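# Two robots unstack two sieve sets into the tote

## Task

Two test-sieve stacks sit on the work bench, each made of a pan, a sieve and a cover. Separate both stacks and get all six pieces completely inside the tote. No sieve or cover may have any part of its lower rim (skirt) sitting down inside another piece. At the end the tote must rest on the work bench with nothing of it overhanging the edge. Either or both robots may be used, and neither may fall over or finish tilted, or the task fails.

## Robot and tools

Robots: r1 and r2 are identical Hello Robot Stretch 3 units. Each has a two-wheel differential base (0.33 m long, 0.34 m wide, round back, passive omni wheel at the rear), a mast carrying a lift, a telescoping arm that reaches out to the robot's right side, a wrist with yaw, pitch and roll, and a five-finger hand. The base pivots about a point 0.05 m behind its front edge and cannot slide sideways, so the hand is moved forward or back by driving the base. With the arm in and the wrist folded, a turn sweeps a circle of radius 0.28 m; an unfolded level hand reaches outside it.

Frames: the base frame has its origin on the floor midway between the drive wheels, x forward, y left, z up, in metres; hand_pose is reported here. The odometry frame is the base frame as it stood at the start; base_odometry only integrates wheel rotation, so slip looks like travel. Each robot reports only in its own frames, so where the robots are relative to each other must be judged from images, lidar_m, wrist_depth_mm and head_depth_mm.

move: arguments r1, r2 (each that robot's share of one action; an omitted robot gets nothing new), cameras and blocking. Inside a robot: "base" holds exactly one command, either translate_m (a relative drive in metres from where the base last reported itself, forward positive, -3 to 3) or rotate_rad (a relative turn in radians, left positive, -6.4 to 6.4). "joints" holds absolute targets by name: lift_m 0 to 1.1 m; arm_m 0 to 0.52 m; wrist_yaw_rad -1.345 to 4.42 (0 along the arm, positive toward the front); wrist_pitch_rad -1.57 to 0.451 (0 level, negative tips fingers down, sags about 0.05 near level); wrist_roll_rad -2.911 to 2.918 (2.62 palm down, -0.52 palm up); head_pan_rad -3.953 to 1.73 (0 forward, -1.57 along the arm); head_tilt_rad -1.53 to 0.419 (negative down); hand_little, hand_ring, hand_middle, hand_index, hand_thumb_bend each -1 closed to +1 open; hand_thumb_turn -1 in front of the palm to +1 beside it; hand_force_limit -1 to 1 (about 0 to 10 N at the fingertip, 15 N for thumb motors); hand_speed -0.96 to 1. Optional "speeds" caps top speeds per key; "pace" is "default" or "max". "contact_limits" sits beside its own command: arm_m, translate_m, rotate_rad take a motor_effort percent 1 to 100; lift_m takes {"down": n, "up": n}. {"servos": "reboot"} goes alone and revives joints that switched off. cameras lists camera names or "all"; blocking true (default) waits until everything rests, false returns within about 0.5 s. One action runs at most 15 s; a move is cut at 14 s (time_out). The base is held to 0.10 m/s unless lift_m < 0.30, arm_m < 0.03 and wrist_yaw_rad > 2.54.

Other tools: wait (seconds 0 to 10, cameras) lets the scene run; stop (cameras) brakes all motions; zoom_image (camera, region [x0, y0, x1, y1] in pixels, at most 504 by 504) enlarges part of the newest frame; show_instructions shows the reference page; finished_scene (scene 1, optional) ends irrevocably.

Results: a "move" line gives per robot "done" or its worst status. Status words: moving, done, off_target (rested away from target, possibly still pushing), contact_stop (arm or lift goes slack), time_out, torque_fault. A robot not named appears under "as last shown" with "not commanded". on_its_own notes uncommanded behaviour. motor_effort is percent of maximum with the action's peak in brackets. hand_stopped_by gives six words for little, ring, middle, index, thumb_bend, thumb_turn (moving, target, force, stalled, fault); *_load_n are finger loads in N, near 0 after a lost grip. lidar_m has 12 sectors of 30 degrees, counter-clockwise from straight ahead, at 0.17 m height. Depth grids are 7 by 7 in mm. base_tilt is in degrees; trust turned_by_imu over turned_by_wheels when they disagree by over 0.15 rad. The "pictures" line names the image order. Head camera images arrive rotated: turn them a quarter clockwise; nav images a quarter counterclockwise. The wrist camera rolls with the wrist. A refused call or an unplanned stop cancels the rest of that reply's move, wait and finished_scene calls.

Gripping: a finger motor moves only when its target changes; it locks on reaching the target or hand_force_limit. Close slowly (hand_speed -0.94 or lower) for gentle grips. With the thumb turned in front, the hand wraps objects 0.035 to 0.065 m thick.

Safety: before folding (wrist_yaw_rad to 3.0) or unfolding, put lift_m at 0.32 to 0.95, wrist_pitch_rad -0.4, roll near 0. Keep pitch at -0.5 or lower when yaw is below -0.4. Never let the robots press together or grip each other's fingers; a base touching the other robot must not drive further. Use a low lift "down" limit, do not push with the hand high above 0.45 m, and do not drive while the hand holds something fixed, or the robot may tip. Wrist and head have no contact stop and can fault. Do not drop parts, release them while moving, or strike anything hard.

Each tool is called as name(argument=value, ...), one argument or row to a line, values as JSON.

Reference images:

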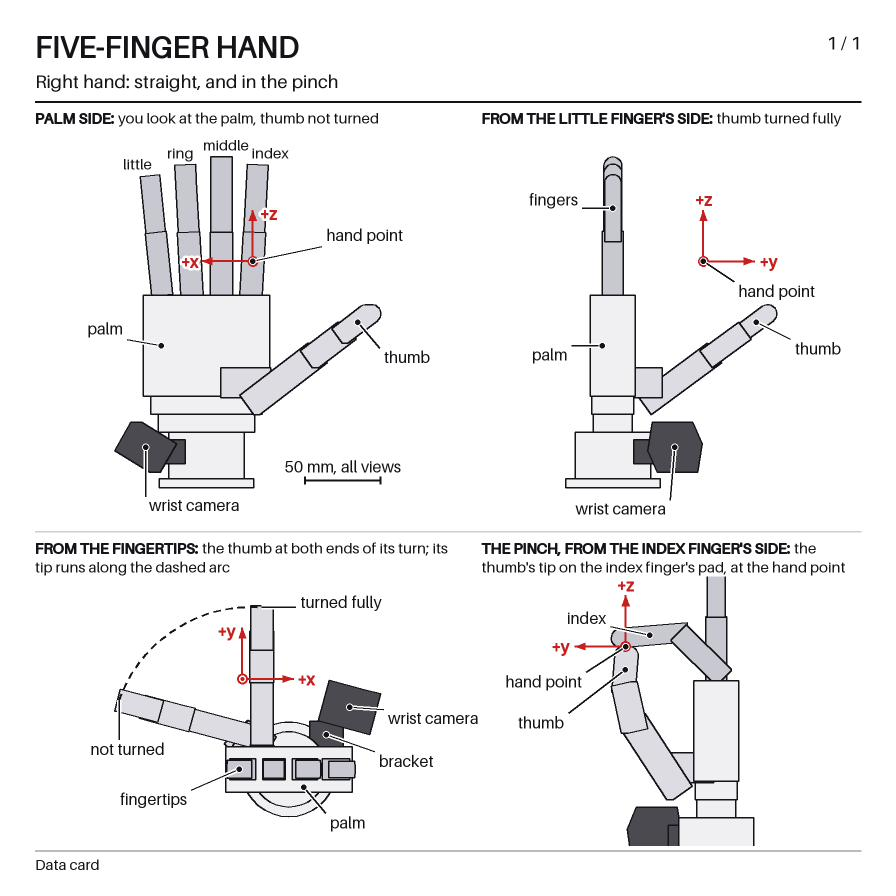

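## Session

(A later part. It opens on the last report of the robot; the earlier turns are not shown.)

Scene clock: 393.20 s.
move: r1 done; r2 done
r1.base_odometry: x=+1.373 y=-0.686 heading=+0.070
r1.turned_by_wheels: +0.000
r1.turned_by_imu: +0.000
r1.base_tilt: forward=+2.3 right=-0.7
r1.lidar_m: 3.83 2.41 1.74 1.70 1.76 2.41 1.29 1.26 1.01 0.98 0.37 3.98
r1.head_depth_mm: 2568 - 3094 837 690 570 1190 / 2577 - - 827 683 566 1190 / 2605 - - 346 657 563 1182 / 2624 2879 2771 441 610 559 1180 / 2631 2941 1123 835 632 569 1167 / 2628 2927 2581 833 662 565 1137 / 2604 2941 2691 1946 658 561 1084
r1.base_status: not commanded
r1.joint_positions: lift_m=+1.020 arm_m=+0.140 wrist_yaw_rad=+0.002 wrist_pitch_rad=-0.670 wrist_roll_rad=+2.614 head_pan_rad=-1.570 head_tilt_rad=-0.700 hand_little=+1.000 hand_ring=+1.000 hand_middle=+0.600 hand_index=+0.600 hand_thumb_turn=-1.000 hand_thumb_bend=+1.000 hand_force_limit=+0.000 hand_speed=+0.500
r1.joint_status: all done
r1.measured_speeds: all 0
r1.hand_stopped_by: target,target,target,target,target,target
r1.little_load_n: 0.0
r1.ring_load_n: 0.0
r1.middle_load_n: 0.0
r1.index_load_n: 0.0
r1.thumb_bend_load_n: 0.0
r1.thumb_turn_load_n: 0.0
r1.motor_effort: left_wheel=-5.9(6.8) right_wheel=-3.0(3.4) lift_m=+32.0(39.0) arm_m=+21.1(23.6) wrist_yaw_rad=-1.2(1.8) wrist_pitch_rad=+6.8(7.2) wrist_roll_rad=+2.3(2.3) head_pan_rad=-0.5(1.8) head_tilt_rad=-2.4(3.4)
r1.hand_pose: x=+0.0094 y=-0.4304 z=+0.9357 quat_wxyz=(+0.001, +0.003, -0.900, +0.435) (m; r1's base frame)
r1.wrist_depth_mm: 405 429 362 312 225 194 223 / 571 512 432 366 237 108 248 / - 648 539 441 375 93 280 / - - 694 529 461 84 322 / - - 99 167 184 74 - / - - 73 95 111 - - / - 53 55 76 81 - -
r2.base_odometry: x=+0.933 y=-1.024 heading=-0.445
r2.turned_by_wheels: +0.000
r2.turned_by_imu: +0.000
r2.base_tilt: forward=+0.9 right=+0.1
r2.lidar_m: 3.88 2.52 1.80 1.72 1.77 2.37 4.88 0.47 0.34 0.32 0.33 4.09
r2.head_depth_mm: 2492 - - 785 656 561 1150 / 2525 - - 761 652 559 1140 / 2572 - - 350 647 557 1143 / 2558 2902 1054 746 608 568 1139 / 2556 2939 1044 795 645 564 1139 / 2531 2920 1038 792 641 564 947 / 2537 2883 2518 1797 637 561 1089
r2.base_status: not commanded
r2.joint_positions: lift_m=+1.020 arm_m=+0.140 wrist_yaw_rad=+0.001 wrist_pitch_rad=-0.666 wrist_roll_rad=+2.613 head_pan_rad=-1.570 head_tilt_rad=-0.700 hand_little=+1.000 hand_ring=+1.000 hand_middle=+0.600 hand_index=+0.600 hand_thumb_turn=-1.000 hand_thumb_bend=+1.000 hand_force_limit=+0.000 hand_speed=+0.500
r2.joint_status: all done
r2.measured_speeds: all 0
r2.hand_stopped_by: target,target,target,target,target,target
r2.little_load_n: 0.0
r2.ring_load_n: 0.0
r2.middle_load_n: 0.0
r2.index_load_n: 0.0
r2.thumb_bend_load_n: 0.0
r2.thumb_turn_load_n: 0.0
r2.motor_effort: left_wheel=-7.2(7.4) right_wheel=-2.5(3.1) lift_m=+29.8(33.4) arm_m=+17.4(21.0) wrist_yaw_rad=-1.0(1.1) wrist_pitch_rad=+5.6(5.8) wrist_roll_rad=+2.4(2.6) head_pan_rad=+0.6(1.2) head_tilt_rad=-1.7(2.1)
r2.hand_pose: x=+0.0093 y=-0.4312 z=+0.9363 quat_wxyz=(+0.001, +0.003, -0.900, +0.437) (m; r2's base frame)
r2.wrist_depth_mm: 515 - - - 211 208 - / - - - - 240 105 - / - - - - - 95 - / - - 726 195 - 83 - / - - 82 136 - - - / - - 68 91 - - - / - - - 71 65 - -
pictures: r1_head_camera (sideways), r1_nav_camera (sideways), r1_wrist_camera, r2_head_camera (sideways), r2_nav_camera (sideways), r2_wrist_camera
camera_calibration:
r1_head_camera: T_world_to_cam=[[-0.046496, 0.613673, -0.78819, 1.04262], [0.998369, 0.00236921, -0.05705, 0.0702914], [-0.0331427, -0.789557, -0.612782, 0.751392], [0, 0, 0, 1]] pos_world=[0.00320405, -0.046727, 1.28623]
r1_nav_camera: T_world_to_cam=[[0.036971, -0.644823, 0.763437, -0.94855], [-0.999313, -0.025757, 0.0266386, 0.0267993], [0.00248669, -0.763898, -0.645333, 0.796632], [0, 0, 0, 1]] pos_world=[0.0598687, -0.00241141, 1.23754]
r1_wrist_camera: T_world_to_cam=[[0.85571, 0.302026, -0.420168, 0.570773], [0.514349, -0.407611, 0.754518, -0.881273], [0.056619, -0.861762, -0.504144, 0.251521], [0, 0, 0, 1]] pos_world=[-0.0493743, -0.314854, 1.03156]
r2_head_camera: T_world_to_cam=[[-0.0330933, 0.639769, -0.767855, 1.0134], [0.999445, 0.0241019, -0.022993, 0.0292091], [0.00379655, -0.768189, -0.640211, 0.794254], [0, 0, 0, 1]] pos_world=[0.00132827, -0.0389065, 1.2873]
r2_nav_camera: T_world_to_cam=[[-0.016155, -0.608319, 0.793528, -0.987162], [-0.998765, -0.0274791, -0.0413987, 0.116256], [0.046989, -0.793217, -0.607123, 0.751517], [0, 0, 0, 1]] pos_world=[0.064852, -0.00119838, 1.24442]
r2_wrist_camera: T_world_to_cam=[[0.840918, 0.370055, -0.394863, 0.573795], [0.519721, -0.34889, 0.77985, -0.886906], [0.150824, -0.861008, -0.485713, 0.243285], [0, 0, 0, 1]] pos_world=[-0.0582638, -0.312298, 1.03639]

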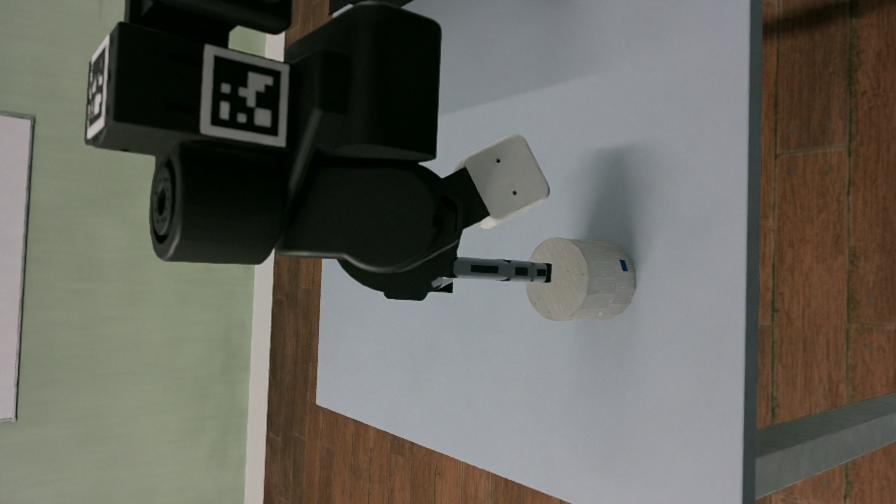

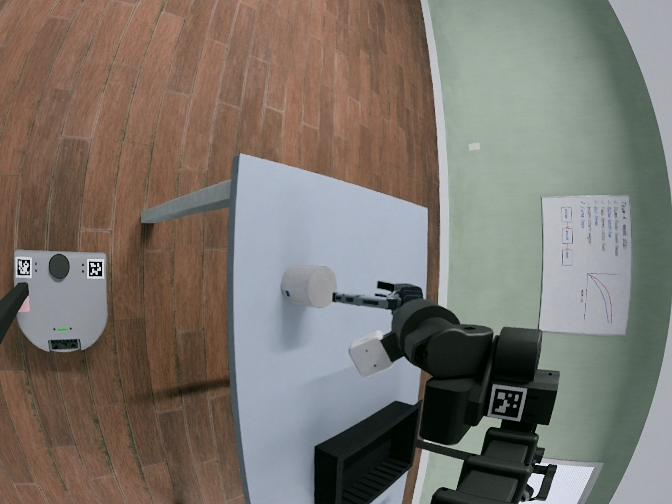

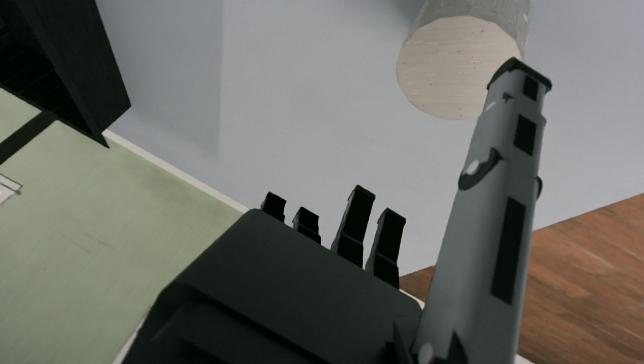

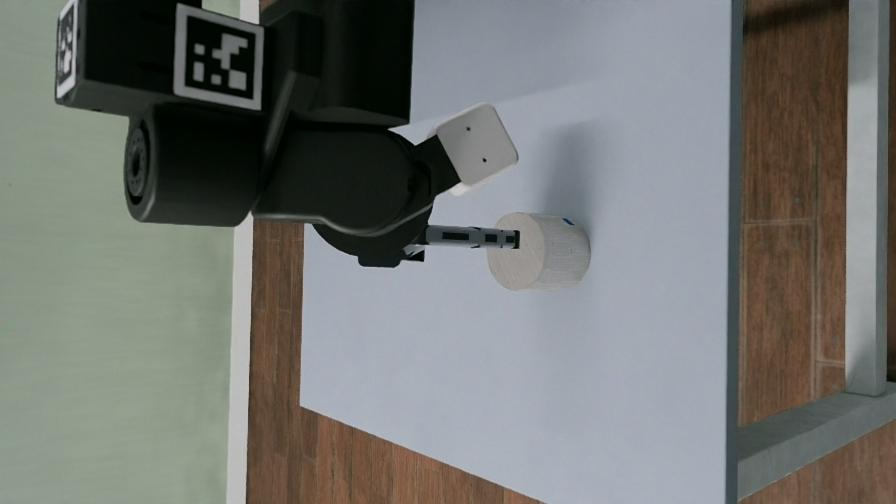

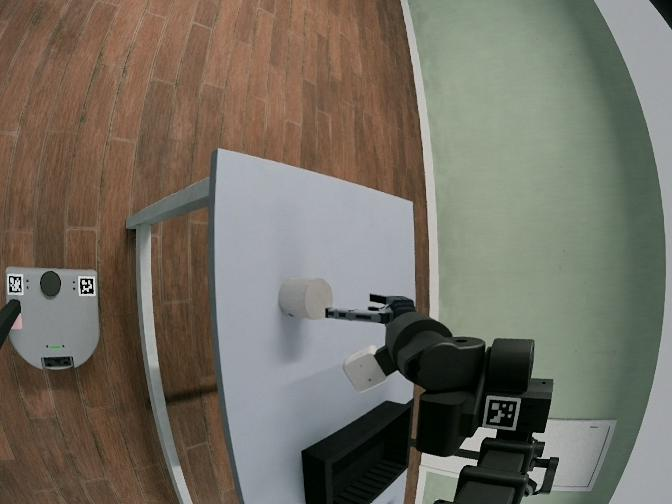

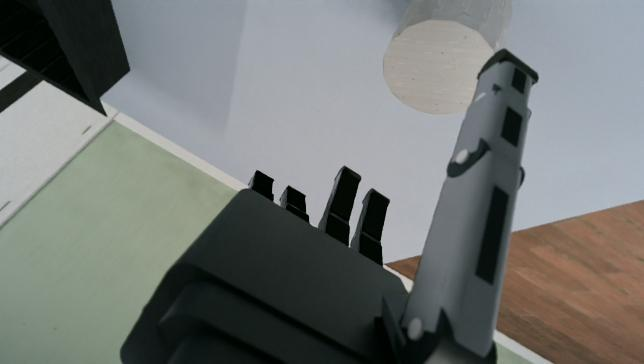

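move(
  r1={"joints": {"lift_m": 0.945}, "speeds": {"lift_m": 0.05}, "contact_limits": {"lift_m": {"down": 18}}},
  r2={"joints": {"lift_m": 0.945}, "speeds": {"lift_m": 0.05}, "contact_limits": {"lift_m": {"down": 18}}},
  cameras=["r1_head_camera", "r1_wrist_camera", "r2_head_camera", "r2_wrist_camera"],
)

Scene clock: 425.47 s.
move: r1 done; r2 done
r1.base_odometry: x=+1.373 y=-0.686 heading=+0.070
r1.turned_by_wheels: +0.000
r1.turned_by_imu: +0.000
r1.base_tilt: forward=+2.2 right=-0.7
r1.lidar_m: 3.82 2.41 1.73 1.70 1.76 2.41 1.29 1.26 1.02 0.98 0.37 3.99
r1.head_depth_mm: 2635 2973 3183 - 668 569 1197 / 2657 2975 3168 - 661 567 1184 / 2611 2952 3139 293 396 563 1179 / 2620 2945 2949 294 489 559 1174 / 2620 2942 1119 839 631 570 1167 / 2607 2942 2581 829 664 566 1138 / 2603 2910 2714 1938 658 562 1083
r1.base_status: not commanded
r1.joint_positions: lift_m=+0.945 arm_m=+0.140 wrist_yaw_rad=+0.002 wrist_pitch_rad=-0.669 wrist_roll_rad=+2.614 head_pan_rad=-1.570 head_tilt_rad=-0.700 hand_little=+1.000 hand_ring=+1.000 hand_middle=+0.600 hand_index=+0.600 hand_thumb_turn=-1.000 hand_thumb_bend=+1.000 hand_force_limit=+0.000 hand_speed=+0.500
r1.joint_status: all done
r1.measured_speeds: all 0
r1.hand_stopped_by: target,target,target,target,target,target
r1.little_load_n: 0.0
r1.ring_load_n: 0.0
r1.middle_load_n: 0.0
r1.index_load_n: 0.0
r1.thumb_bend_load_n: 0.0
r1.thumb_turn_load_n: 0.0
r1.motor_effort: left_wheel=-5.8(6.8) right_wheel=-2.9(3.3) lift_m=+16.7(21.3) arm_m=+18.5(19.9) wrist_yaw_rad=-0.9(2.5) wrist_pitch_rad=+6.7(7.1) wrist_roll_rad=+2.2(2.3) head_pan_rad=-0.1(1.8) head_tilt_rad=-2.4(3.0)
r1.contact_limits: lift_m down 18 (down: maximum 72; up: maximum 65)
r1.hand_pose: x=+0.0094 y=-0.4304 z=+0.8608 quat_wxyz=(+0.001, +0.003, -0.900, +0.435) (m; r1's base frame)
r1.wrist_depth_mm: 361 309 264 228 194 176 160 / 420 385 311 264 164 147 179 / 499 502 390 319 169 93 202 / - 734 510 389 203 85 231 / - - 99 166 185 74 270 / - - 73 96 111 334 - / - 54 55 76 81 - -
r2.base_odometry: x=+0.933 y=-1.024 heading=-0.445
r2.turned_by_wheels: +0.000
r2.turned_by_imu: +0.001
r2.base_tilt: forward=+0.8 right=+0.0
r2.lidar_m: 3.86 2.53 1.80 1.72 1.77 2.37 4.88 0.47 0.34 0.32 0.33 4.06
r2.head_depth_mm: 2560 2902 - 306 638 560 1151 / 2592 2921 - - 633 560 1149 / 2551 2891 2848 295 598 558 1140 / 2563 2910 1056 628 607 569 1137 / 2557 2885 1051 795 643 569 1137 / 2549 2885 1045 793 640 562 944 / 2543 2909 2513 1803 639 563 1086
r2.base_status: not commanded
r2.joint_positions: lift_m=+0.945 arm_m=+0.140 wrist_yaw_rad=+0.001 wrist_pitch_rad=-0.666 wrist_roll_rad=+2.613 head_pan_rad=-1.570 head_tilt_rad=-0.700 hand_little=+1.000 hand_ring=+1.000 hand_middle=+0.600 hand_index=+0.600 hand_thumb_turn=-1.000 hand_thumb_bend=+1.000 hand_force_limit=+0.000 hand_speed=+0.500
r2.joint_status: all done
r2.measured_speeds: all 0
r2.hand_stopped_by: target,target,target,target,target,target
r2.little_load_n: 0.0
r2.ring_load_n: 0.0
r2.middle_load_n: 0.0
r2.index_load_n: 0.0
r2.thumb_bend_load_n: 0.0
r2.thumb_turn_load_n: 0.0
r2.motor_effort: left_wheel=-7.2(7.2) right_wheel=-2.6(3.1) lift_m=+24.7(26.4) arm_m=+5.0(9.8) wrist_yaw_rad=-0.1(1.1) wrist_pitch_rad=+5.6(5.7) wrist_roll_rad=+2.3(2.6) head_pan_rad=+0.3(1.1) head_tilt_rad=-2.6(2.8)
r2.contact_limits: lift_m down 18 (down: maximum 72; up: maximum 65)
r2.hand_pose: x=+0.0093 y=-0.4312 z=+0.8613 quat_wxyz=(+0.001, +0.003, -0.900, +0.437) (m; r2's base frame)
r2.wrist_depth_mm: - - - - 198 - 169 / - - - - 177 106 - / - - - - 187 95 - / - - - 194 209 83 - / - - 82 135 - - - / - - 68 92 - - - / - - - 71 65 - -
pictures: r1_head_camera (sideways), r1_wrist_camera, r2_head_camera (sideways), r2_wrist_camera
camera_calibration:
r1_head_camera: T_world_to_cam=[[-0.046496, 0.613673, -0.78819, 1.04262], [0.998369, 0.00236921, -0.05705, 0.0702914], [-0.0331427, -0.789557, -0.612782, 0.751392], [0, 0, 0, 1]] pos_world=[0.00320405, -0.046727, 1.28623]
r1_wrist_camera: T_world_to_cam=[[0.855716, 0.301869, -0.420268, 0.539307], [0.514339, -0.407343, 0.75467, -0.824745], [0.0566179, -0.861944, -0.503833, 0.213355], [0, 0, 0, 1]] pos_world=[-0.0493742, -0.314854, 0.956559]
r2_head_camera: T_world_to_cam=[[-0.0330933, 0.639769, -0.767855, 1.0134], [0.999445, 0.0241019, -0.022993, 0.0292091], [0.00379655, -0.768189, -0.640211, 0.794254], [0, 0, 0, 1]] pos_world=[0.00132827, -0.0389065, 1.2873]
r2_wrist_camera: T_world_to_cam=[[0.840891, 0.370015, -0.394958, 0.544257], [0.519766, -0.348766, 0.779875, -0.8284], [0.150818, -0.861076, -0.485595, 0.206722], [0, 0, 0, 1]] pos_world=[-0.0582638, -0.312297, 0.961391]

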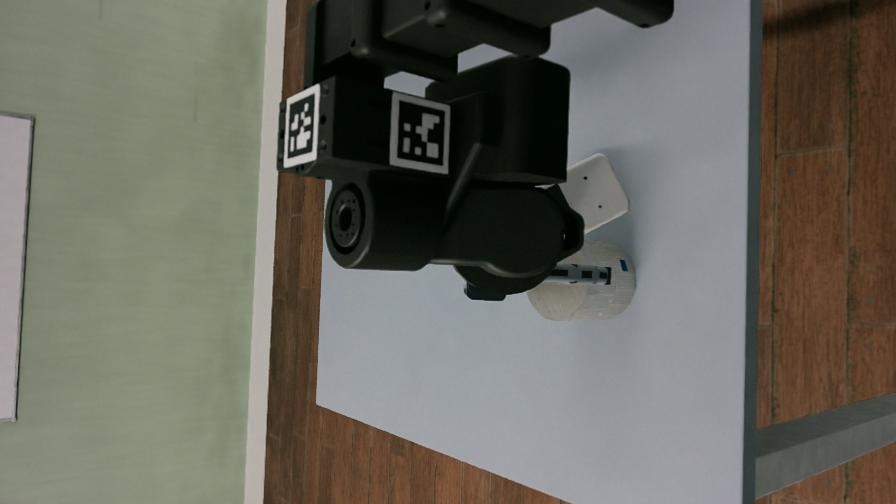

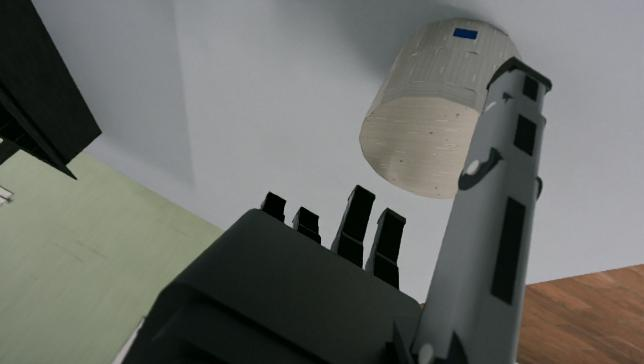

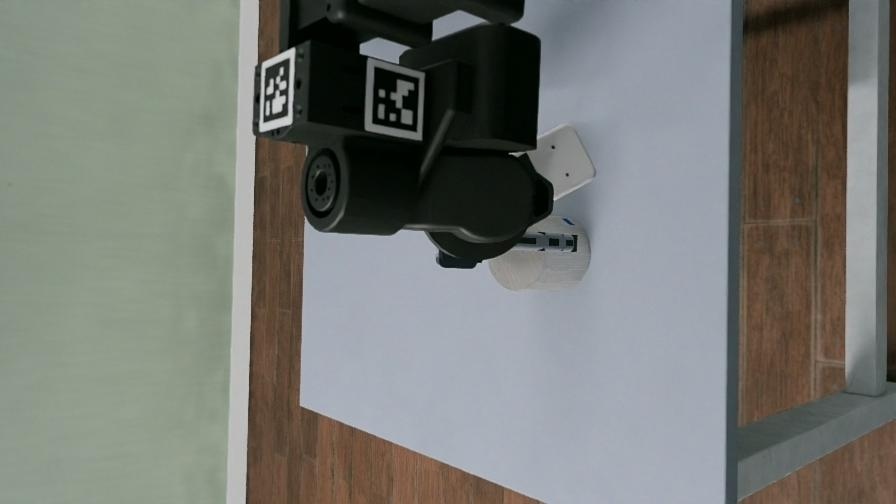

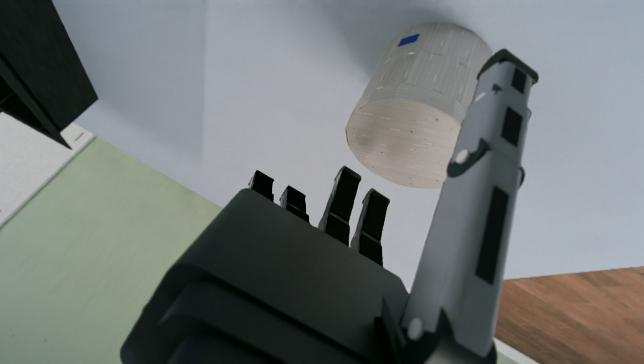

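move(
  r1={"joints": {"lift_m": 0.93, "hand_speed": -0.94, "hand_force_limit": -0.5}, "speeds": {"lift_m": 0.05}, "contact_limits": {"lift_m": {"down": 18}}},
  r2={"joints": {"lift_m": 0.93, "hand_speed": -0.94, "hand_force_limit": -0.5}, "speeds": {"lift_m": 0.05}, "contact_limits": {"lift_m": {"down": 18}}},
  cameras=["r1_wrist_camera", "r2_wrist_camera"],
)

move(
  r1={"joints": {"hand_index": 0.3, "hand_middle": 0.3}},
  r2={"joints": {"hand_index": 0.3, "hand_middle": 0.3}},
  cameras=["r1_wrist_camera", "r2_wrist_camera"],
)

Scene clock: 459.87 s.
move: r1 done; r2 done
r1.base_odometry: x=+1.373 y=-0.686 heading=+0.070
r1.turned_by_wheels: +0.000
r1.turned_by_imu: +0.000
r1.base_tilt: forward=+2.3 right=-0.7
r1.lidar_m: 3.82 2.41 1.74 1.70 1.76 2.41 1.30 1.26 1.01 0.98 0.37 3.98
r1.head_depth_mm: 2624 2973 3072 - 650 557 1196 / 2618 2952 3042 304 628 566 1187 / 2622 2957 2996 287 401 562 1181 / 2615 2942 2778 302 318 559 1174 / 2593 2953 1119 833 630 569 1167 / 2606 2950 2589 830 664 566 1133 / 2592 2941 2698 1946 658 562 1083
r1.base_status: not commanded
r1.joint_positions: lift_m=+0.930 arm_m=+0.140 wrist_yaw_rad=+0.002 wrist_pitch_rad=-0.669 wrist_roll_rad=+2.614 head_pan_rad=-1.570 head_tilt_rad=-0.700 hand_little=+1.000 hand_ring=+1.000 hand_middle=+0.600 hand_index=+0.600 hand_thumb_turn=-1.000 hand_thumb_bend=+1.000 hand_force_limit=-0.500 hand_speed=-0.940
r1.joint_status: all done
r1.measured_speeds: all 0
r1.hand_stopped_by: target,target,target,target,target,target
r1.little_load_n: 0.0
r1.ring_load_n: 0.0
r1.middle_load_n: -0.5
r1.index_load_n: 0.0
r1.thumb_bend_load_n: 0.0
r1.thumb_turn_load_n: 0.0
r1.motor_effort: left_wheel=-5.0(6.3) right_wheel=-3.2(3.4) lift_m=+16.3(17.9) arm_m=+15.9(16.7) wrist_yaw_rad=-0.7(1.7) wrist_pitch_rad=+7.0(7.0) wrist_roll_rad=+2.2(2.3) head_pan_rad=-1.2(1.9) head_tilt_rad=-2.4(2.6)
r1.contact_limits: lift_m down 18 (down: maximum 72; up: maximum 65)
r1.hand_pose: x=+0.0094 y=-0.4305 z=+0.8458 quat_wxyz=(+0.001, +0.003, -0.900, +0.435) (m; r1's base frame)
r1.wrist_depth_mm: 346 287 242 210 183 165 149 / 406 357 288 246 164 114 166 / 478 465 358 295 150 93 187 / - 683 476 356 180 85 214 / - - 99 167 184 74 250 / - - 73 95 111 308 329 / - 54 55 76 81 - -
r2.base_odometry: x=+0.933 y=-1.024 heading=-0.445
r2.turned_by_wheels: +0.000
r2.turned_by_imu: +0.001
r2.base_tilt: forward=+0.8 right=+0.1
r2.lidar_m: 3.87 2.53 1.81 1.72 1.77 2.36 4.86 0.48 0.34 0.32 0.33 4.08
r2.head_depth_mm: 2571 2925 2751 319 639 561 1151 / 2562 2938 2982 - 603 558 1149 / 2575 2908 2706 303 407 558 1150 / 2584 2924 1055 628 600 569 1139 / 2600 2908 1047 800 643 566 1138 / 2551 2869 1043 795 643 566 945 / 2571 2927 2541 1794 637 563 1089
r2.base_status: not commanded
r2.joint_positions: lift_m=+0.930 arm_m=+0.140 wrist_yaw_rad=+0.001 wrist_pitch_rad=-0.660 wrist_roll_rad=+2.614 head_pan_rad=-1.570 head_tilt_rad=-0.700 hand_little=+1.000 hand_ring=+1.000 hand_middle=+0.600 hand_index=+0.600 hand_thumb_turn=-1.000 hand_thumb_bend=+1.000 hand_force_limit=-0.500 hand_speed=-0.940
r2.joint_status: all done
r2.measured_speeds: all 0
r2.hand_stopped_by: target,target,target,target,target,target
r2.little_load_n: 0.0
r2.ring_load_n: 0.0
r2.middle_load_n: 0.0
r2.index_load_n: -0.5
r2.thumb_bend_load_n: 0.0
r2.thumb_turn_load_n: 0.0
r2.motor_effort: left_wheel=-7.1(7.3) right_wheel=-2.2(2.8) lift_m=+22.6(25.6) arm_m=-4.6(5.2) wrist_yaw_rad=+0.1(1.0) wrist_pitch_rad=+4.4(5.7) wrist_roll_rad=+2.3(2.6) head_pan_rad=+0.6(0.9) head_tilt_rad=-2.5(3.2)
r2.contact_limits: lift_m down 18 (down: maximum 72; up: maximum 65)
r2.hand_pose: x=+0.0094 y=-0.4325 z=+0.8471 quat_wxyz=(+0.001, +0.003, -0.898, +0.439) (m; r2's base frame)
r2.wrist_depth_mm: - - - - 190 169 156 / - - - - 175 106 170 / - - - 185 167 95 - / - - 129 202 201 83 - / - - 82 136 - - - / - - 68 92 - - - / - - - 71 65 - -
pictures: r1_wrist_camera, r2_wrist_camera
camera_calibration:
r1_wrist_camera: T_world_to_cam=[[0.855691, 0.301796, -0.420372, 0.533106], [0.51438, -0.407159, 0.754741, -0.813473], [0.0566193, -0.862056, -0.50364, 0.205494], [0, 0, 0, 1]] pos_world=[-0.0493744, -0.314955, 0.941559]
r2_wrist_camera: T_world_to_cam=[[0.841238, 0.367394, -0.396662, 0.539388], [0.519231, -0.34445, 0.782146, -0.817965], [0.150725, -0.863931, -0.480527, 0.193216], [0, 0, 0, 1]] pos_world=[-0.058163, -0.31299, 0.946569]

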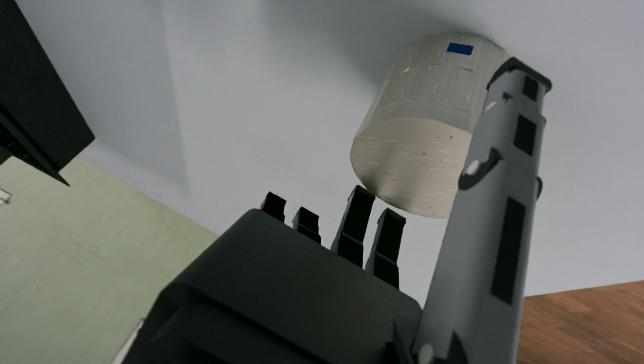

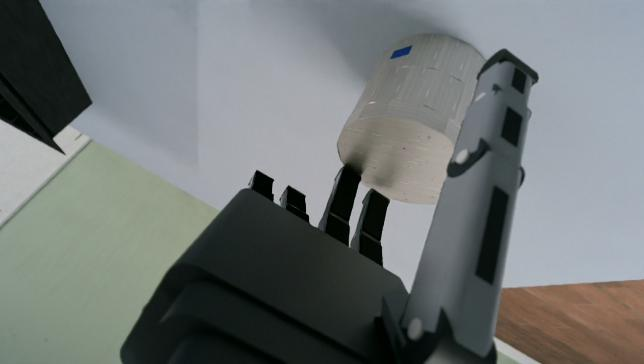

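Scene clock: 462.13 s.
move: r1 done; r2 off_target
r1.base_odometry: x=+1.373 y=-0.686 heading=+0.070
r1.turned_by_wheels: +0.000
r1.turned_by_imu: +0.000
r1.base_tilt: forward=+2.2 right=-0.8
r1.lidar_m: 3.81 2.41 1.74 1.70 1.76 2.41 1.29 1.26 1.01 0.98 0.37 3.99
r1.head_depth_mm: 2619 2972 3035 - 651 557 1192 / 2617 2969 3053 304 626 567 1183 / 2628 2950 3005 287 402 563 1182 / 2608 2959 2800 302 318 560 1174 / 2622 2952 1121 837 630 569 1168 / 2602 2944 2588 830 664 566 1137 / 2618 2927 2691 1956 658 562 1084
r1.base_status: not commanded
r1.joint_positions: lift_m=+0.930 arm_m=+0.140 wrist_yaw_rad=+0.001 wrist_pitch_rad=-0.654 wrist_roll_rad=+2.615 head_pan_rad=-1.570 head_tilt_rad=-0.700 hand_little=+1.000 hand_ring=+1.000 hand_middle=+0.300 hand_index=+0.300 hand_thumb_turn=-1.000 hand_thumb_bend=+1.000 hand_force_limit=-0.500 hand_speed=-0.940
r1.joint_status: all done
r1.measured_speeds: all 0
r1.hand_stopped_by: target,target,target,target,target,target
r1.little_load_n: -0.5
r1.ring_load_n: 0.0
r1.middle_load_n: 0.5
r1.index_load_n: 0.5
r1.thumb_bend_load_n: 0.0
r1.thumb_turn_load_n: 0.0
r1.motor_effort: left_wheel=-5.5(6.3) right_wheel=-2.9(3.5) lift_m=+18.1(18.8) arm_m=+14.9(16.2) wrist_yaw_rad=-0.9(2.1) wrist_pitch_rad=+3.8(6.9) wrist_roll_rad=+1.8(2.3) head_pan_rad=-1.1(2.6) head_tilt_rad=-1.8(2.6)
r1.contact_limits: lift_m down 18 (down: maximum 72; up: maximum 65)
r1.hand_pose: x=+0.0094 y=-0.4338 z=+0.8481 quat_wxyz=(+0.001, +0.002, -0.897, +0.442) (m; r1's base frame)
r1.wrist_depth_mm: 352 294 248 213 181 148 151 / 411 367 296 248 140 114 167 / 483 487 369 301 151 93 189 / - 728 492 374 180 84 218 / - - 99 161 172 74 255 / - - 73 95 111 318 - / - 53 55 76 81 - -
r2.base_odometry: x=+0.933 y=-1.024 heading=-0.445
r2.turned_by_wheels: +0.000
r2.turned_by_imu: +0.000
r2.base_tilt: forward=+0.7 right=+0.2
r2.lidar_m: 3.88 2.52 1.81 1.72 1.77 2.37 4.88 0.47 0.34 0.32 0.33 4.08
r2.head_depth_mm: 2547 2903 2803 319 635 561 1147 / 2580 2865 2983 - 603 559 1148 / 2571 2925 2703 303 410 557 1142 / 2563 2909 1057 750 600 568 1143 / 2576 2934 1045 797 644 565 1140 / 2558 2899 1040 796 642 565 945 / 2556 2914 2507 1806 642 563 1088
r2.base_status: not commanded
r2.joint_positions: lift_m=+0.930 arm_m=+0.140 wrist_yaw_rad=+0.001 wrist_pitch_rad=-0.643 wrist_roll_rad=+2.614 head_pan_rad=-1.570 head_tilt_rad=-0.700 hand_little=+1.000 hand_ring=+1.000 hand_middle=+0.477 hand_index=+0.300 hand_thumb_turn=-1.000 hand_thumb_bend=+1.000 hand_force_limit=-0.500 hand_speed=-0.940
r2.joint_status: hand_middle off_target (ended at +0.477, target +0.300); the others done
r2.measured_speeds: all 0
r2.hand_stopped_by: target,target,force,target,target,target
r2.little_load_n: 0.0
r2.ring_load_n: 0.0
r2.middle_load_n: 2.0
r2.index_load_n: 0.0
r2.thumb_bend_load_n: 0.0
r2.thumb_turn_load_n: 0.0
r2.motor_effort: left_wheel=-7.2(7.3) right_wheel=-2.7(3.3) lift_m=+31.2(31.8) arm_m=-10.5(11.2) wrist_yaw_rad=-0.7(0.9) wrist_pitch_rad=+1.3(4.5) wrist_roll_rad=+2.1(2.3) head_pan_rad=-0.1(0.6) head_tilt_rad=-3.1(3.4)
r2.contact_limits: lift_m down 18 (down: maximum 72; up: maximum 65)
r2.hand_pose: x=+0.0094 y=-0.4363 z=+0.8497 quat_wxyz=(+0.001, +0.002, -0.894, +0.447) (m; r2's base frame)
r2.wrist_depth_mm: - - - - 188 173 157 / - - - - 169 106 172 / - - - - 167 95 - / - - 171 192 189 83 - / - - 82 133 171 - - / - - 68 91 - - - / - - - 71 65 - -
pictures: r1_wrist_camera, r2_wrist_camera
camera_calibration:
r1_wrist_camera: T_world_to_cam=[[0.856263, 0.294843, -0.424125, 0.53513], [0.513452, -0.396176, 0.761191, -0.81727], [0.0564032, -0.869547, -0.490619, 0.189496], [0, 0, 0, 1]] pos_world=[-0.0492712, -0.316786, 0.942031]
r2_wrist_camera: T_world_to_cam=[[0.841508, 0.36026, -0.402587, 0.543704], [0.518823, -0.331144, 0.788141, -0.820532], [0.150621, -0.872099, -0.465572, 0.174886], [0, 0, 0, 1]] pos_world=[-0.0581622, -0.315072, 0.947005]

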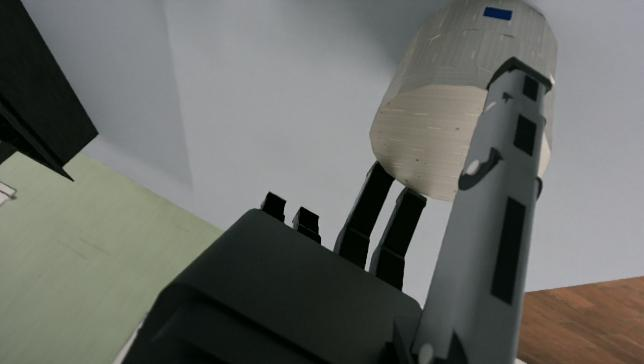

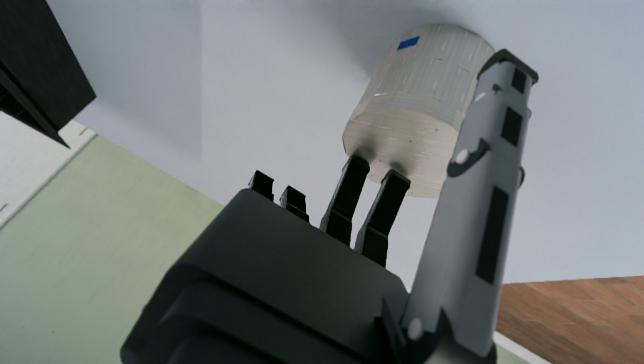

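zoom_image(
  camera="r1_wrist_camera",
  region=[320, 0, 600, 260],
)

zoom_image(
  camera="r2_wrist_camera",
  region=[280, 0, 560, 260],
)

Scaled by 1.800.

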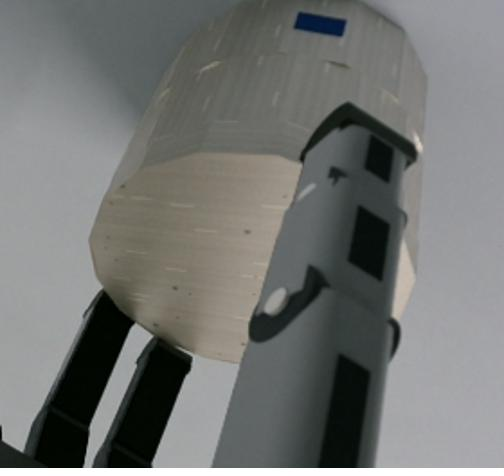

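Scaled by 1.800.

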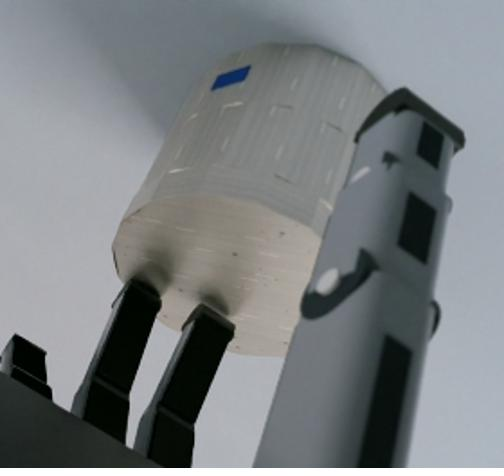

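move(
  r1={"joints": {"hand_index": 0.15, "hand_middle": 0.15}},
  r2={"joints": {"lift_m": 0.95, "hand_index": 0.7, "hand_middle": 0.7, "hand_speed": -0.5}},
  cameras=["r1_wrist_camera"],
)

move(
  r2={"joints": {"arm_m": 0.155}},
  cameras=["r2_wrist_camera"],
)

move(
  r2={"joints": {"lift_m": 0.93}, "speeds": {"lift_m": 0.04}, "contact_limits": {"lift_m": {"down": 18}}},
  cameras=["r2_wrist_camera"],
)

Scene clock: 493.37 s.
move: r1 off_target; r2 done
r1.base_odometry: x=+1.373 y=-0.686 heading=+0.070
r1.turned_by_wheels: +0.000
r1.turned_by_imu: +0.000
r1.base_tilt: forward=+2.2 right=-0.7
r1.lidar_m: 3.83 2.41 1.74 1.70 1.76 2.40 1.29 1.26 1.01 0.98 0.37 4.00
r1.head_depth_mm: 2616 2948 3028 - 650 557 1191 / 2620 2984 3032 304 629 567 1187 / 2619 2940 3021 287 402 564 1180 / 2618 2943 2802 302 318 559 1175 / 2606 2943 1116 837 631 570 1167 / 2626 2937 2581 829 664 565 1140 / 2619 2949 2687 1945 658 562 1088
r1.base_status: not commanded
r1.joint_positions: lift_m=+0.930 arm_m=+0.140 wrist_yaw_rad=+0.001 wrist_pitch_rad=-0.654 wrist_roll_rad=+2.616 head_pan_rad=-1.570 head_tilt_rad=-0.700 hand_little=+1.000 hand_ring=+1.000 hand_middle=+0.245 hand_index=+0.240 hand_thumb_turn=-1.000 hand_thumb_bend=+1.000 hand_force_limit=-0.500 hand_speed=-0.940
r1.joint_status: hand_middle off_target (ended at +0.245, target +0.150); hand_index off_target (ended at +0.240, target +0.150)
r1.measured_speeds: all 0
r1.hand_stopped_by: target,target,force,force,target,target
r1.little_load_n: 0.0
r1.ring_load_n: 0.0
r1.middle_load_n: 3.0
r1.index_load_n: 3.0
r1.thumb_bend_load_n: 1.0
r1.thumb_turn_load_n: 0.0
r1.motor_effort: left_wheel=-5.3(6.8) right_wheel=-2.8(3.4) lift_m=+21.9(23.0) arm_m=+12.5(13.1) wrist_yaw_rad=-0.2(1.7) wrist_pitch_rad=+4.0(4.3) wrist_roll_rad=+1.6(1.9) head_pan_rad=-2.1(2.5) head_tilt_rad=-2.1(2.1)
r1.contact_limits: lift_m down 18 (down: maximum 72; up: maximum 65)
r1.hand_pose: x=+0.0095 y=-0.4339 z=+0.8481 quat_wxyz=(+0.001, +0.002, -0.897, +0.442) (m; r1's base frame)
r1.wrist_depth_mm: 349 291 246 213 179 142 150 / 417 365 296 247 138 108 165 / 486 487 369 302 149 93 186 / - 734 491 382 177 84 217 / - - 99 165 171 74 255 / - - 73 94 111 320 - / - 53 55 76 81 - -
r2.base_odometry: x=+0.933 y=-1.024 heading=-0.445
r2.turned_by_wheels: +0.000
r2.turned_by_imu: +0.001
r2.base_tilt: forward=+0.9 right=+0.2
r2.lidar_m: 3.87 2.53 1.80 1.72 1.77 2.37 4.88 0.47 0.34 0.32 0.33 4.07
r2.head_depth_mm: 2589 2921 - 737 654 560 1159 / 2567 2912 - - 635 557 1142 / 2565 2862 2847 291 597 557 1143 / 2561 2929 1061 626 610 570 1138 / 2586 2914 1045 798 645 567 1127 / 2532 2950 1044 791 640 564 941 / 2578 2892 2523 1791 637 562 1086
r2.base_status: not commanded
r2.joint_positions: lift_m=+0.950 arm_m=+0.140 wrist_yaw_rad=+0.001 wrist_pitch_rad=-0.659 wrist_roll_rad=+2.614 head_pan_rad=-1.570 head_tilt_rad=-0.700 hand_little=+1.000 hand_ring=+1.000 hand_middle=+0.700 hand_index=+0.700 hand_thumb_turn=-1.000 hand_thumb_bend=+1.000 hand_force_limit=-0.500 hand_speed=-0.500
r2.joint_status: all done
r2.measured_speeds: all 0
r2.hand_stopped_by: target,target,target,target,target,target
r2.little_load_n: 0.0
r2.ring_load_n: 0.0
r2.middle_load_n: 0.0
r2.index_load_n: 0.0
r2.thumb_bend_load_n: 0.0
r2.thumb_turn_load_n: 0.0
r2.motor_effort: left_wheel=-7.1(7.3) right_wheel=-2.0(2.8) lift_m=+31.1(34.3) arm_m=-7.7(16.6) wrist_yaw_rad=-0.2(0.8) wrist_pitch_rad=+4.3(4.8) wrist_roll_rad=+1.9(2.2) head_pan_rad=-0.4(0.7) head_tilt_rad=-3.6(3.8)
r2.hand_pose: x=+0.0094 y=-0.4328 z=+0.8674 quat_wxyz=(+0.001, +0.002, -0.898, +0.440) (m; r2's base frame)
r2.wrist_depth_mm: - - - - 195 - 171 / - - - - 175 106 - / - - - - 191 95 - / - - 171 - 215 83 - / - - 82 131 168 - - / - - 68 92 - - - / - - - 71 65 - -
pictures: r1_wrist_camera
camera_calibration:
r1_wrist_camera: T_world_to_cam=[[0.85668, 0.294304, -0.423656, 0.534537], [0.512778, -0.396369, 0.761545, -0.8177], [0.0562019, -0.869642, -0.490474, 0.189319], [0, 0, 0, 1]] pos_world=[-0.0492689, -0.316787, 0.942031]

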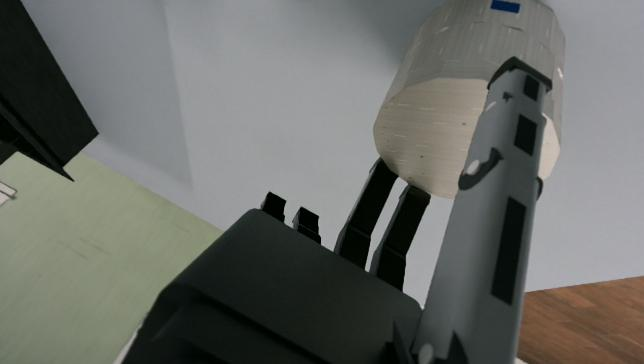

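Scene clock: 494.30 s.
move: r2 done
r1: as last shown
r1.base_tilt: forward=+2.3 right=-0.8
r1.lidar_m: 3.82 2.41 1.74 1.70 1.76 2.41 1.29 1.26 1.01 0.97 0.37 3.97
r1.head_depth_mm: 2640 2947 3050 - 650 557 1187 / 2626 2948 3058 304 628 566 1183 / 2621 2949 3021 287 401 563 1179 / 2640 2929 2814 302 318 558 1175 / 2624 2947 1122 837 632 570 1163 / 2638 2951 2587 826 662 566 1135 / 2626 2923 2700 1955 658 561 1084
r1.middle_load_n: 2.5
r1.motor_effort: left_wheel=-6.0(6.8) right_wheel=-2.8(3.4) lift_m=+24.0(24.0) arm_m=+12.0(12.6) wrist_yaw_rad=-0.3(1.9) wrist_pitch_rad=+3.8(4.3) wrist_roll_rad=+1.7(1.8) head_pan_rad=-1.7(2.1) head_tilt_rad=-1.4(2.1)
r1.contact_limits: lift_m down 18 (down: maximum 72; up: maximum 65)
r1.wrist_depth_mm: 348 292 247 212 179 142 150 / 413 367 297 249 138 108 166 / 488 488 373 301 149 93 186 / - 716 494 380 177 84 217 / - - 99 164 170 74 254 / - - 74 94 111 319 - / - 54 55 76 81 - -
r2.base_odometry: x=+0.933 y=-1.024 heading=-0.445
r2.turned_by_wheels: +0.000
r2.turned_by_imu: +0.000
r2.base_tilt: forward=+0.7 right=+0.1
r2.lidar_m: 3.87 2.53 1.80 1.72 1.77 2.37 4.88 0.47 0.34 0.32 0.33 4.08
r2.head_depth_mm: 2567 2892 283 298 655 561 1148 / 2577 2879 - 282 651 559 1144 / 2554 2905 289 302 614 558 1149 / 2594 2892 1055 498 608 568 1137 / 2541 2855 1043 798 643 566 1133 / 2553 2910 1043 793 640 564 946 / 2566 2919 2521 1798 639 562 1084
r2.base_status: not commanded
r2.joint_positions: lift_m=+0.950 arm_m=+0.155 wrist_yaw_rad=+0.001 wrist_pitch_rad=-0.660 wrist_roll_rad=+2.614 head_pan_rad=-1.570 head_tilt_rad=-0.700 hand_little=+1.000 hand_ring=+1.000 hand_middle=+0.700 hand_index=+0.700 hand_thumb_turn=-1.000 hand_thumb_bend=+1.000 hand_force_limit=-0.500 hand_speed=-0.500
r2.joint_status: all done
r2.measured_speeds: all 0
r2.hand_stopped_by: target,target,target,target,target,target
r2.little_load_n: 0.0
r2.ring_load_n: 0.0
r2.middle_load_n: 0.0
r2.index_load_n: 0.0
r2.thumb_bend_load_n: 0.0
r2.thumb_turn_load_n: 0.0
r2.motor_effort: left_wheel=-6.8(7.2) right_wheel=-1.9(2.7) lift_m=+29.1(31.3) arm_m=+17.7(19.2) wrist_yaw_rad=-0.9(0.9) wrist_pitch_rad=+4.3(4.6) wrist_roll_rad=+2.1(2.2) head_pan_rad=-0.3(0.6) head_tilt_rad=-4.1(4.1)
r2.hand_pose: x=+0.0094 y=-0.4476 z=+0.8672 quat_wxyz=(+0.001, +0.002, -0.898, +0.440) (m; r2's base frame)
r2.wrist_depth_mm: - - - - 180 180 171 / - - - - 165 106 - / - - - - 191 95 - / - - 172 - - 83 - / - - 82 131 169 - - / - - 68 91 - - - / - - - 71 65 - -
pictures: r2_wrist_camera
camera_calibration:
r2_wrist_camera: T_world_to_cam=[[0.841498, 0.366923, -0.396547, 0.552615], [0.518838, -0.344208, 0.782514, -0.839105], [0.150628, -0.864227, -0.480023, 0.189192], [0, 0, 0, 1]] pos_world=[-0.0581622, -0.328089, 0.966566]

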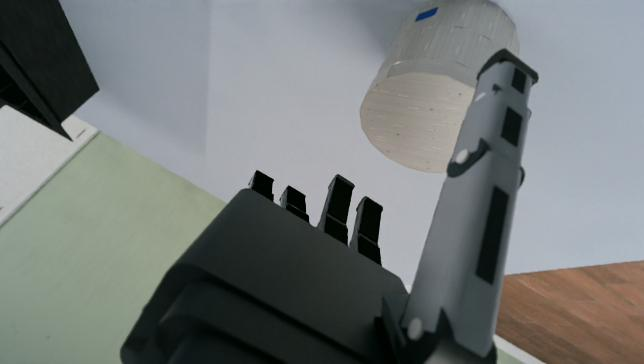

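Scene clock: 495.30 s.
move: r2 done
r1: as last shown
r1.base_tilt: forward=+2.3 right=-0.7
r1.lidar_m: 3.82 2.41 1.73 1.70 1.77 2.41 1.29 1.26 1.02 0.98 0.37 4.00
r1.head_depth_mm: 2625 2961 3056 - 650 556 1192 / 2643 2944 3062 304 628 566 1184 / 2631 2954 3010 287 402 562 1182 / 2628 2945 2793 302 318 560 1177 / 2601 2939 1119 836 631 569 1165 / 2622 2912 2596 828 663 565 1140 / 2611 2926 2674 1947 658 562 1087
r1.index_load_n: 3.5
r1.motor_effort: left_wheel=-5.3(6.3) right_wheel=-2.9(3.2) lift_m=+23.6(25.2) arm_m=+11.4(12.0) wrist_yaw_rad=-0.3(1.7) wrist_pitch_rad=+4.0(4.2) wrist_roll_rad=+1.7(1.8) head_pan_rad=-1.9(2.7) head_tilt_rad=-1.6(2.0)
r1.contact_limits: lift_m down 18 (down: maximum 72; up: maximum 65)
r1.wrist_depth_mm: 347 293 246 213 180 141 150 / 413 365 294 248 138 108 166 / 482 483 372 303 149 93 187 / - 717 496 381 176 84 217 / - - 99 165 171 74 254 / - - 73 94 111 317 - / - 53 55 76 81 - -
r2.base_odometry: x=+0.933 y=-1.024 heading=-0.445
r2.turned_by_wheels: +0.000
r2.turned_by_imu: +0.000
r2.base_tilt: forward=+0.8 right=+0.1
r2.lidar_m: 3.88 2.54 1.81 1.72 1.77 2.36 4.85 0.47 0.34 0.32 0.33 4.08
r2.head_depth_mm: 2558 2923 314 309 636 560 1148 / 2548 2919 327 289 633 559 1146 / 2580 2928 305 314 601 558 1140 / 2587 2904 1056 501 608 568 1137 / 2554 2893 1050 799 641 568 1135 / 2583 2929 1042 791 642 565 942 / 2533 2888 2504 1813 638 563 1088
r2.base_status: not commanded
r2.joint_positions: lift_m=+0.930 arm_m=+0.155 wrist_yaw_rad=+0.001 wrist_pitch_rad=-0.660 wrist_roll_rad=+2.614 head_pan_rad=-1.570 head_tilt_rad=-0.700 hand_little=+1.000 hand_ring=+1.000 hand_middle=+0.700 hand_index=+0.700 hand_thumb_turn=-1.000 hand_thumb_bend=+1.000 hand_force_limit=-0.500 hand_speed=-0.500
r2.joint_status: all done
r2.measured_speeds: all 0
r2.hand_stopped_by: target,target,target,target,target,target
r2.little_load_n: 0.0
r2.ring_load_n: -0.5
r2.middle_load_n: 0.0
r2.index_load_n: 0.0
r2.thumb_bend_load_n: 0.0
r2.thumb_turn_load_n: 0.0
r2.motor_effort: left_wheel=-7.1(7.2) right_wheel=-2.4(3.0) lift_m=+26.3(29.3) arm_m=+16.4(18.2) wrist_yaw_rad=+0.0(0.7) wrist_pitch_rad=+4.3(4.6) wrist_roll_rad=+2.1(2.2) head_pan_rad=-0.3(0.7) head_tilt_rad=-4.0(4.4)
r2.contact_limits: lift_m down 18 (down: maximum 72; up: maximum 65)
r2.hand_pose: x=+0.0094 y=-0.4476 z=+0.8472 quat_wxyz=(+0.001, +0.002, -0.898, +0.440) (m; r2's base frame)
r2.wrist_depth_mm: - - - - 180 170 156 / - - - - 157 105 171 / - - - - 163 95 - / - - 129 202 192 83 - / - - 82 131 168 - - / - - 68 92 - - - / - - - 71 65 - -
pictures: r2_wrist_camera
camera_calibration:
r2_wrist_camera: T_world_to_cam=[[0.841497, 0.367012, -0.396465, 0.544561], [0.518839, -0.344385, 0.782435, -0.823326], [0.150626, -0.864119, -0.480219, 0.17985], [0, 0, 0, 1]] pos_world=[-0.0581622, -0.327989, 0.946467]

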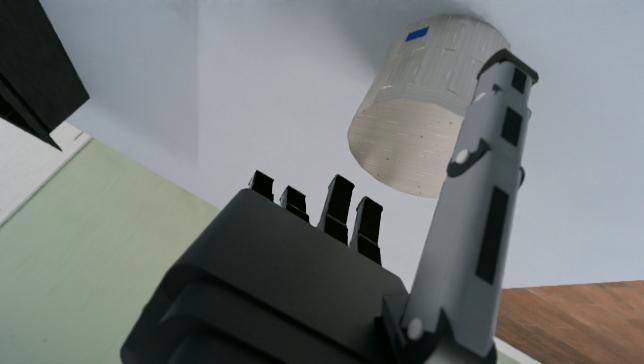

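move(
  r1={"joints": {"lift_m": 0.97}, "speeds": {"lift_m": 0.03}},
  r2={"joints": {"hand_index": 0.15, "hand_middle": 0.15, "hand_speed": -0.94}},
  cameras=["r1_wrist_camera", "r1_head_camera", "r2_wrist_camera"],
)

Scene clock: 505.27 s.
move: r1 done; r2 off_target
r1.base_odometry: x=+1.373 y=-0.686 heading=+0.070
r1.turned_by_wheels: +0.000
r1.turned_by_imu: +0.000
r1.base_tilt: forward=+2.2 right=-0.8
r1.lidar_m: 3.82 2.42 1.74 1.70 1.76 2.41 1.29 1.26 1.01 0.98 0.37 3.97
r1.head_depth_mm: 2640 2943 - 872 688 571 1197 / 2620 2924 - - 682 566 1183 / 2644 2955 - - 383 563 1180 / 2629 2946 3130 340 571 560 1176 / 2628 2949 1118 833 632 569 1167 / 2622 2932 2589 827 663 566 1137 / 2637 2949 2678 1950 657 562 833
r1.base_status: not commanded
r1.joint_positions: lift_m=+0.970 arm_m=+0.140 wrist_yaw_rad=+0.001 wrist_pitch_rad=-0.663 wrist_roll_rad=+2.616 head_pan_rad=-1.570 head_tilt_rad=-0.700 hand_little=+1.000 hand_ring=+1.000 hand_middle=+0.245 hand_index=+0.239 hand_thumb_turn=-1.000 hand_thumb_bend=+1.000 hand_force_limit=-0.500 hand_speed=-0.940
r1.joint_status: all done
r1.measured_speeds: all 0
r1.hand_stopped_by: target,target,force,force,target,target
r1.little_load_n: 0.0
r1.ring_load_n: 0.0
r1.middle_load_n: 0.0
r1.index_load_n: 0.0
r1.thumb_bend_load_n: -0.5
r1.thumb_turn_load_n: 0.0
r1.motor_effort: left_wheel=-5.7(6.8) right_wheel=-2.8(3.5) lift_m=+38.0(40.5) arm_m=+6.8(9.3) wrist_yaw_rad=-0.7(1.6) wrist_pitch_rad=+5.6(6.0) wrist_roll_rad=+1.6(1.8) head_pan_rad=-2.5(3.5) head_tilt_rad=-1.0(1.8)
r1.hand_pose: x=+0.0095 y=-0.4320 z=+0.8868 quat_wxyz=(+0.001, +0.002, -0.899, +0.438) (m; r1's base frame)
r1.wrist_depth_mm: 382 353 298 257 213 145 180 / 431 438 358 299 174 114 204 / 544 570 445 363 305 93 229 / - - 591 449 182 84 263 / - - 99 165 171 74 315 / - - 73 94 111 - - / - 54 55 76 81 - -
r2.base_odometry: x=+0.933 y=-1.024 heading=-0.445
r2.turned_by_wheels: +0.000
r2.turned_by_imu: +0.001
r2.base_tilt: forward=+0.7 right=+0.2
r2.lidar_m: 3.88 2.54 1.80 1.72 1.77 2.36 4.88 0.47 0.34 0.32 0.33 4.07
r2.head_depth_mm: 2577 2920 301 309 637 560 1147 / 2579 2913 326 289 636 559 1148 / 2556 2880 305 314 597 569 1145 / 2577 2901 1055 501 598 568 1140 / 2589 2888 1038 793 643 567 1130 / 2555 2915 1046 793 641 565 943 / 2578 2887 2533 1795 638 562 1088
r2.base_status: not commanded
r2.joint_positions: lift_m=+0.930 arm_m=+0.155 wrist_yaw_rad=+0.001 wrist_pitch_rad=-0.647 wrist_roll_rad=+2.614 head_pan_rad=-1.570 head_tilt_rad=-0.700 hand_little=+1.000 hand_ring=+1.000 hand_middle=+0.182 hand_index=+0.150 hand_thumb_turn=-1.000 hand_thumb_bend=+1.000 hand_force_limit=-0.500 hand_speed=-0.940
r2.joint_status: hand_middle off_target (ended at +0.182, target +0.150); the others done
r2.measured_speeds: all 0
r2.hand_stopped_by: target,target,force,target,target,target
r2.little_load_n: 0.0
r2.ring_load_n: 0.0
r2.middle_load_n: 2.5
r2.index_load_n: 0.0
r2.thumb_bend_load_n: 0.5
r2.thumb_turn_load_n: 0.0
r2.motor_effort: left_wheel=-6.7(7.4) right_wheel=-2.7(2.9) lift_m=+26.0(33.3) arm_m=+9.6(13.7) wrist_yaw_rad=-0.1(1.0) wrist_pitch_rad=+1.9(4.5) wrist_roll_rad=+2.1(2.3) head_pan_rad=-0.8(1.4) head_tilt_rad=-4.1(4.5)
r2.contact_limits: lift_m down 18 (down: maximum 72; up: maximum 65)
r2.hand_pose: x=+0.0093 y=-0.4505 z=+0.8492 quat_wxyz=(+0.001, +0.002, -0.895, +0.445) (m; r2's base frame)
r2.wrist_depth_mm: - - - - 153 135 154 / - - - - 138 116 167 / - - - - 166 97 - / - - 172 177 179 83 - / - - 82 132 166 - - / - - 68 92 - - - / - - - 72 65 - -
pictures: r1_head_camera (sideways), r1_wrist_camera, r2_wrist_camera
camera_calibration:
r1_head_camera: T_world_to_cam=[[-0.0463733, 0.613681, -0.788191, 1.04262], [0.998368, 0.00213607, -0.0570759, 0.0703145], [-0.0333427, -0.789552, -0.612778, 0.751388], [0, 0, 0, 1]] pos_world=[0.00320334, -0.0467271, 1.28623]
r1_wrist_camera: T_world_to_cam=[[0.856822, 0.297775, -0.420934, 0.549464], [0.512552, -0.403075, 0.75817, -0.846318], [0.0560962, -0.865367, -0.497989, 0.218493], [0, 0, 0, 1]] pos_world=[-0.0492681, -0.315669, 0.981748]
r2_wrist_camera: T_world_to_cam=[[0.841718, 0.361274, -0.401238, 0.547961], [0.518623, -0.334354, 0.786916, -0.825177], [0.150137, -0.870453, -0.468797, 0.165766], [0, 0, 0, 1]] pos_world=[-0.0581602, -0.329574, 0.946919]

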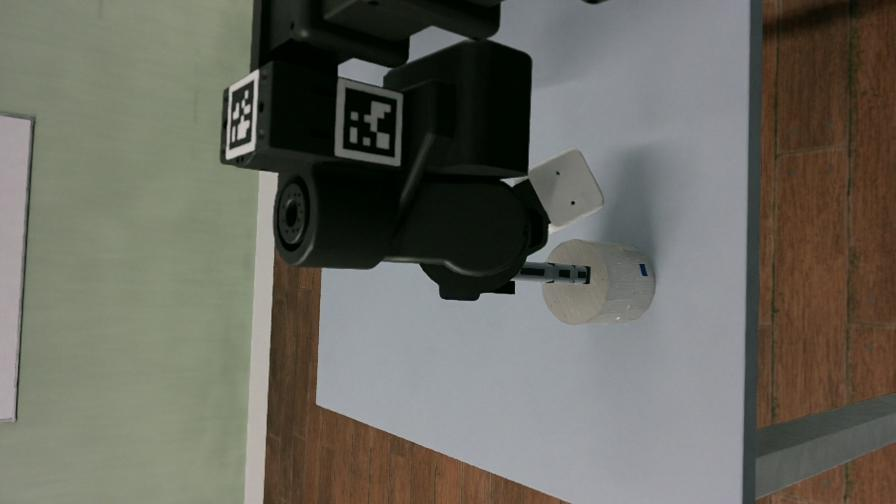

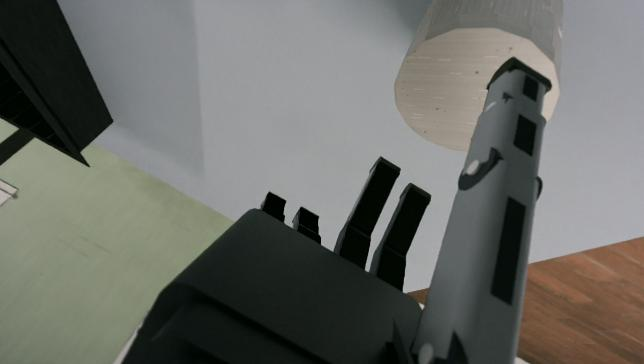

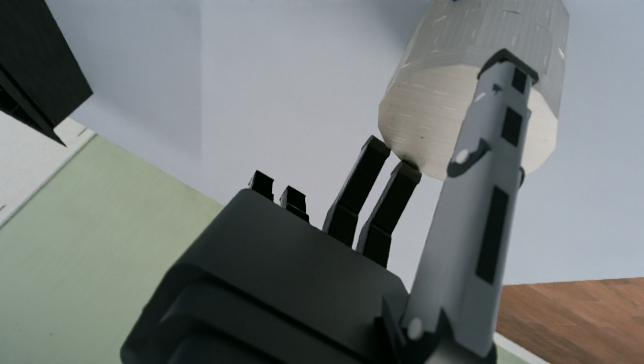

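zoom_image(
  camera="r2_wrist_camera",
  region=[320, 0, 600, 260],
)

zoom_image(
  camera="r1_wrist_camera",
  region=[320, 0, 600, 260],
)

Scaled by 1.800.

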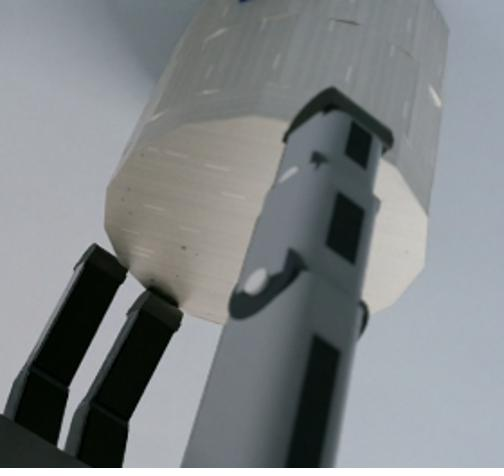

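Scaled by 1.800.

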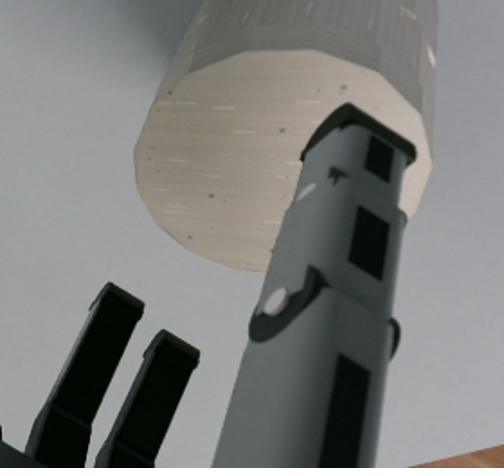

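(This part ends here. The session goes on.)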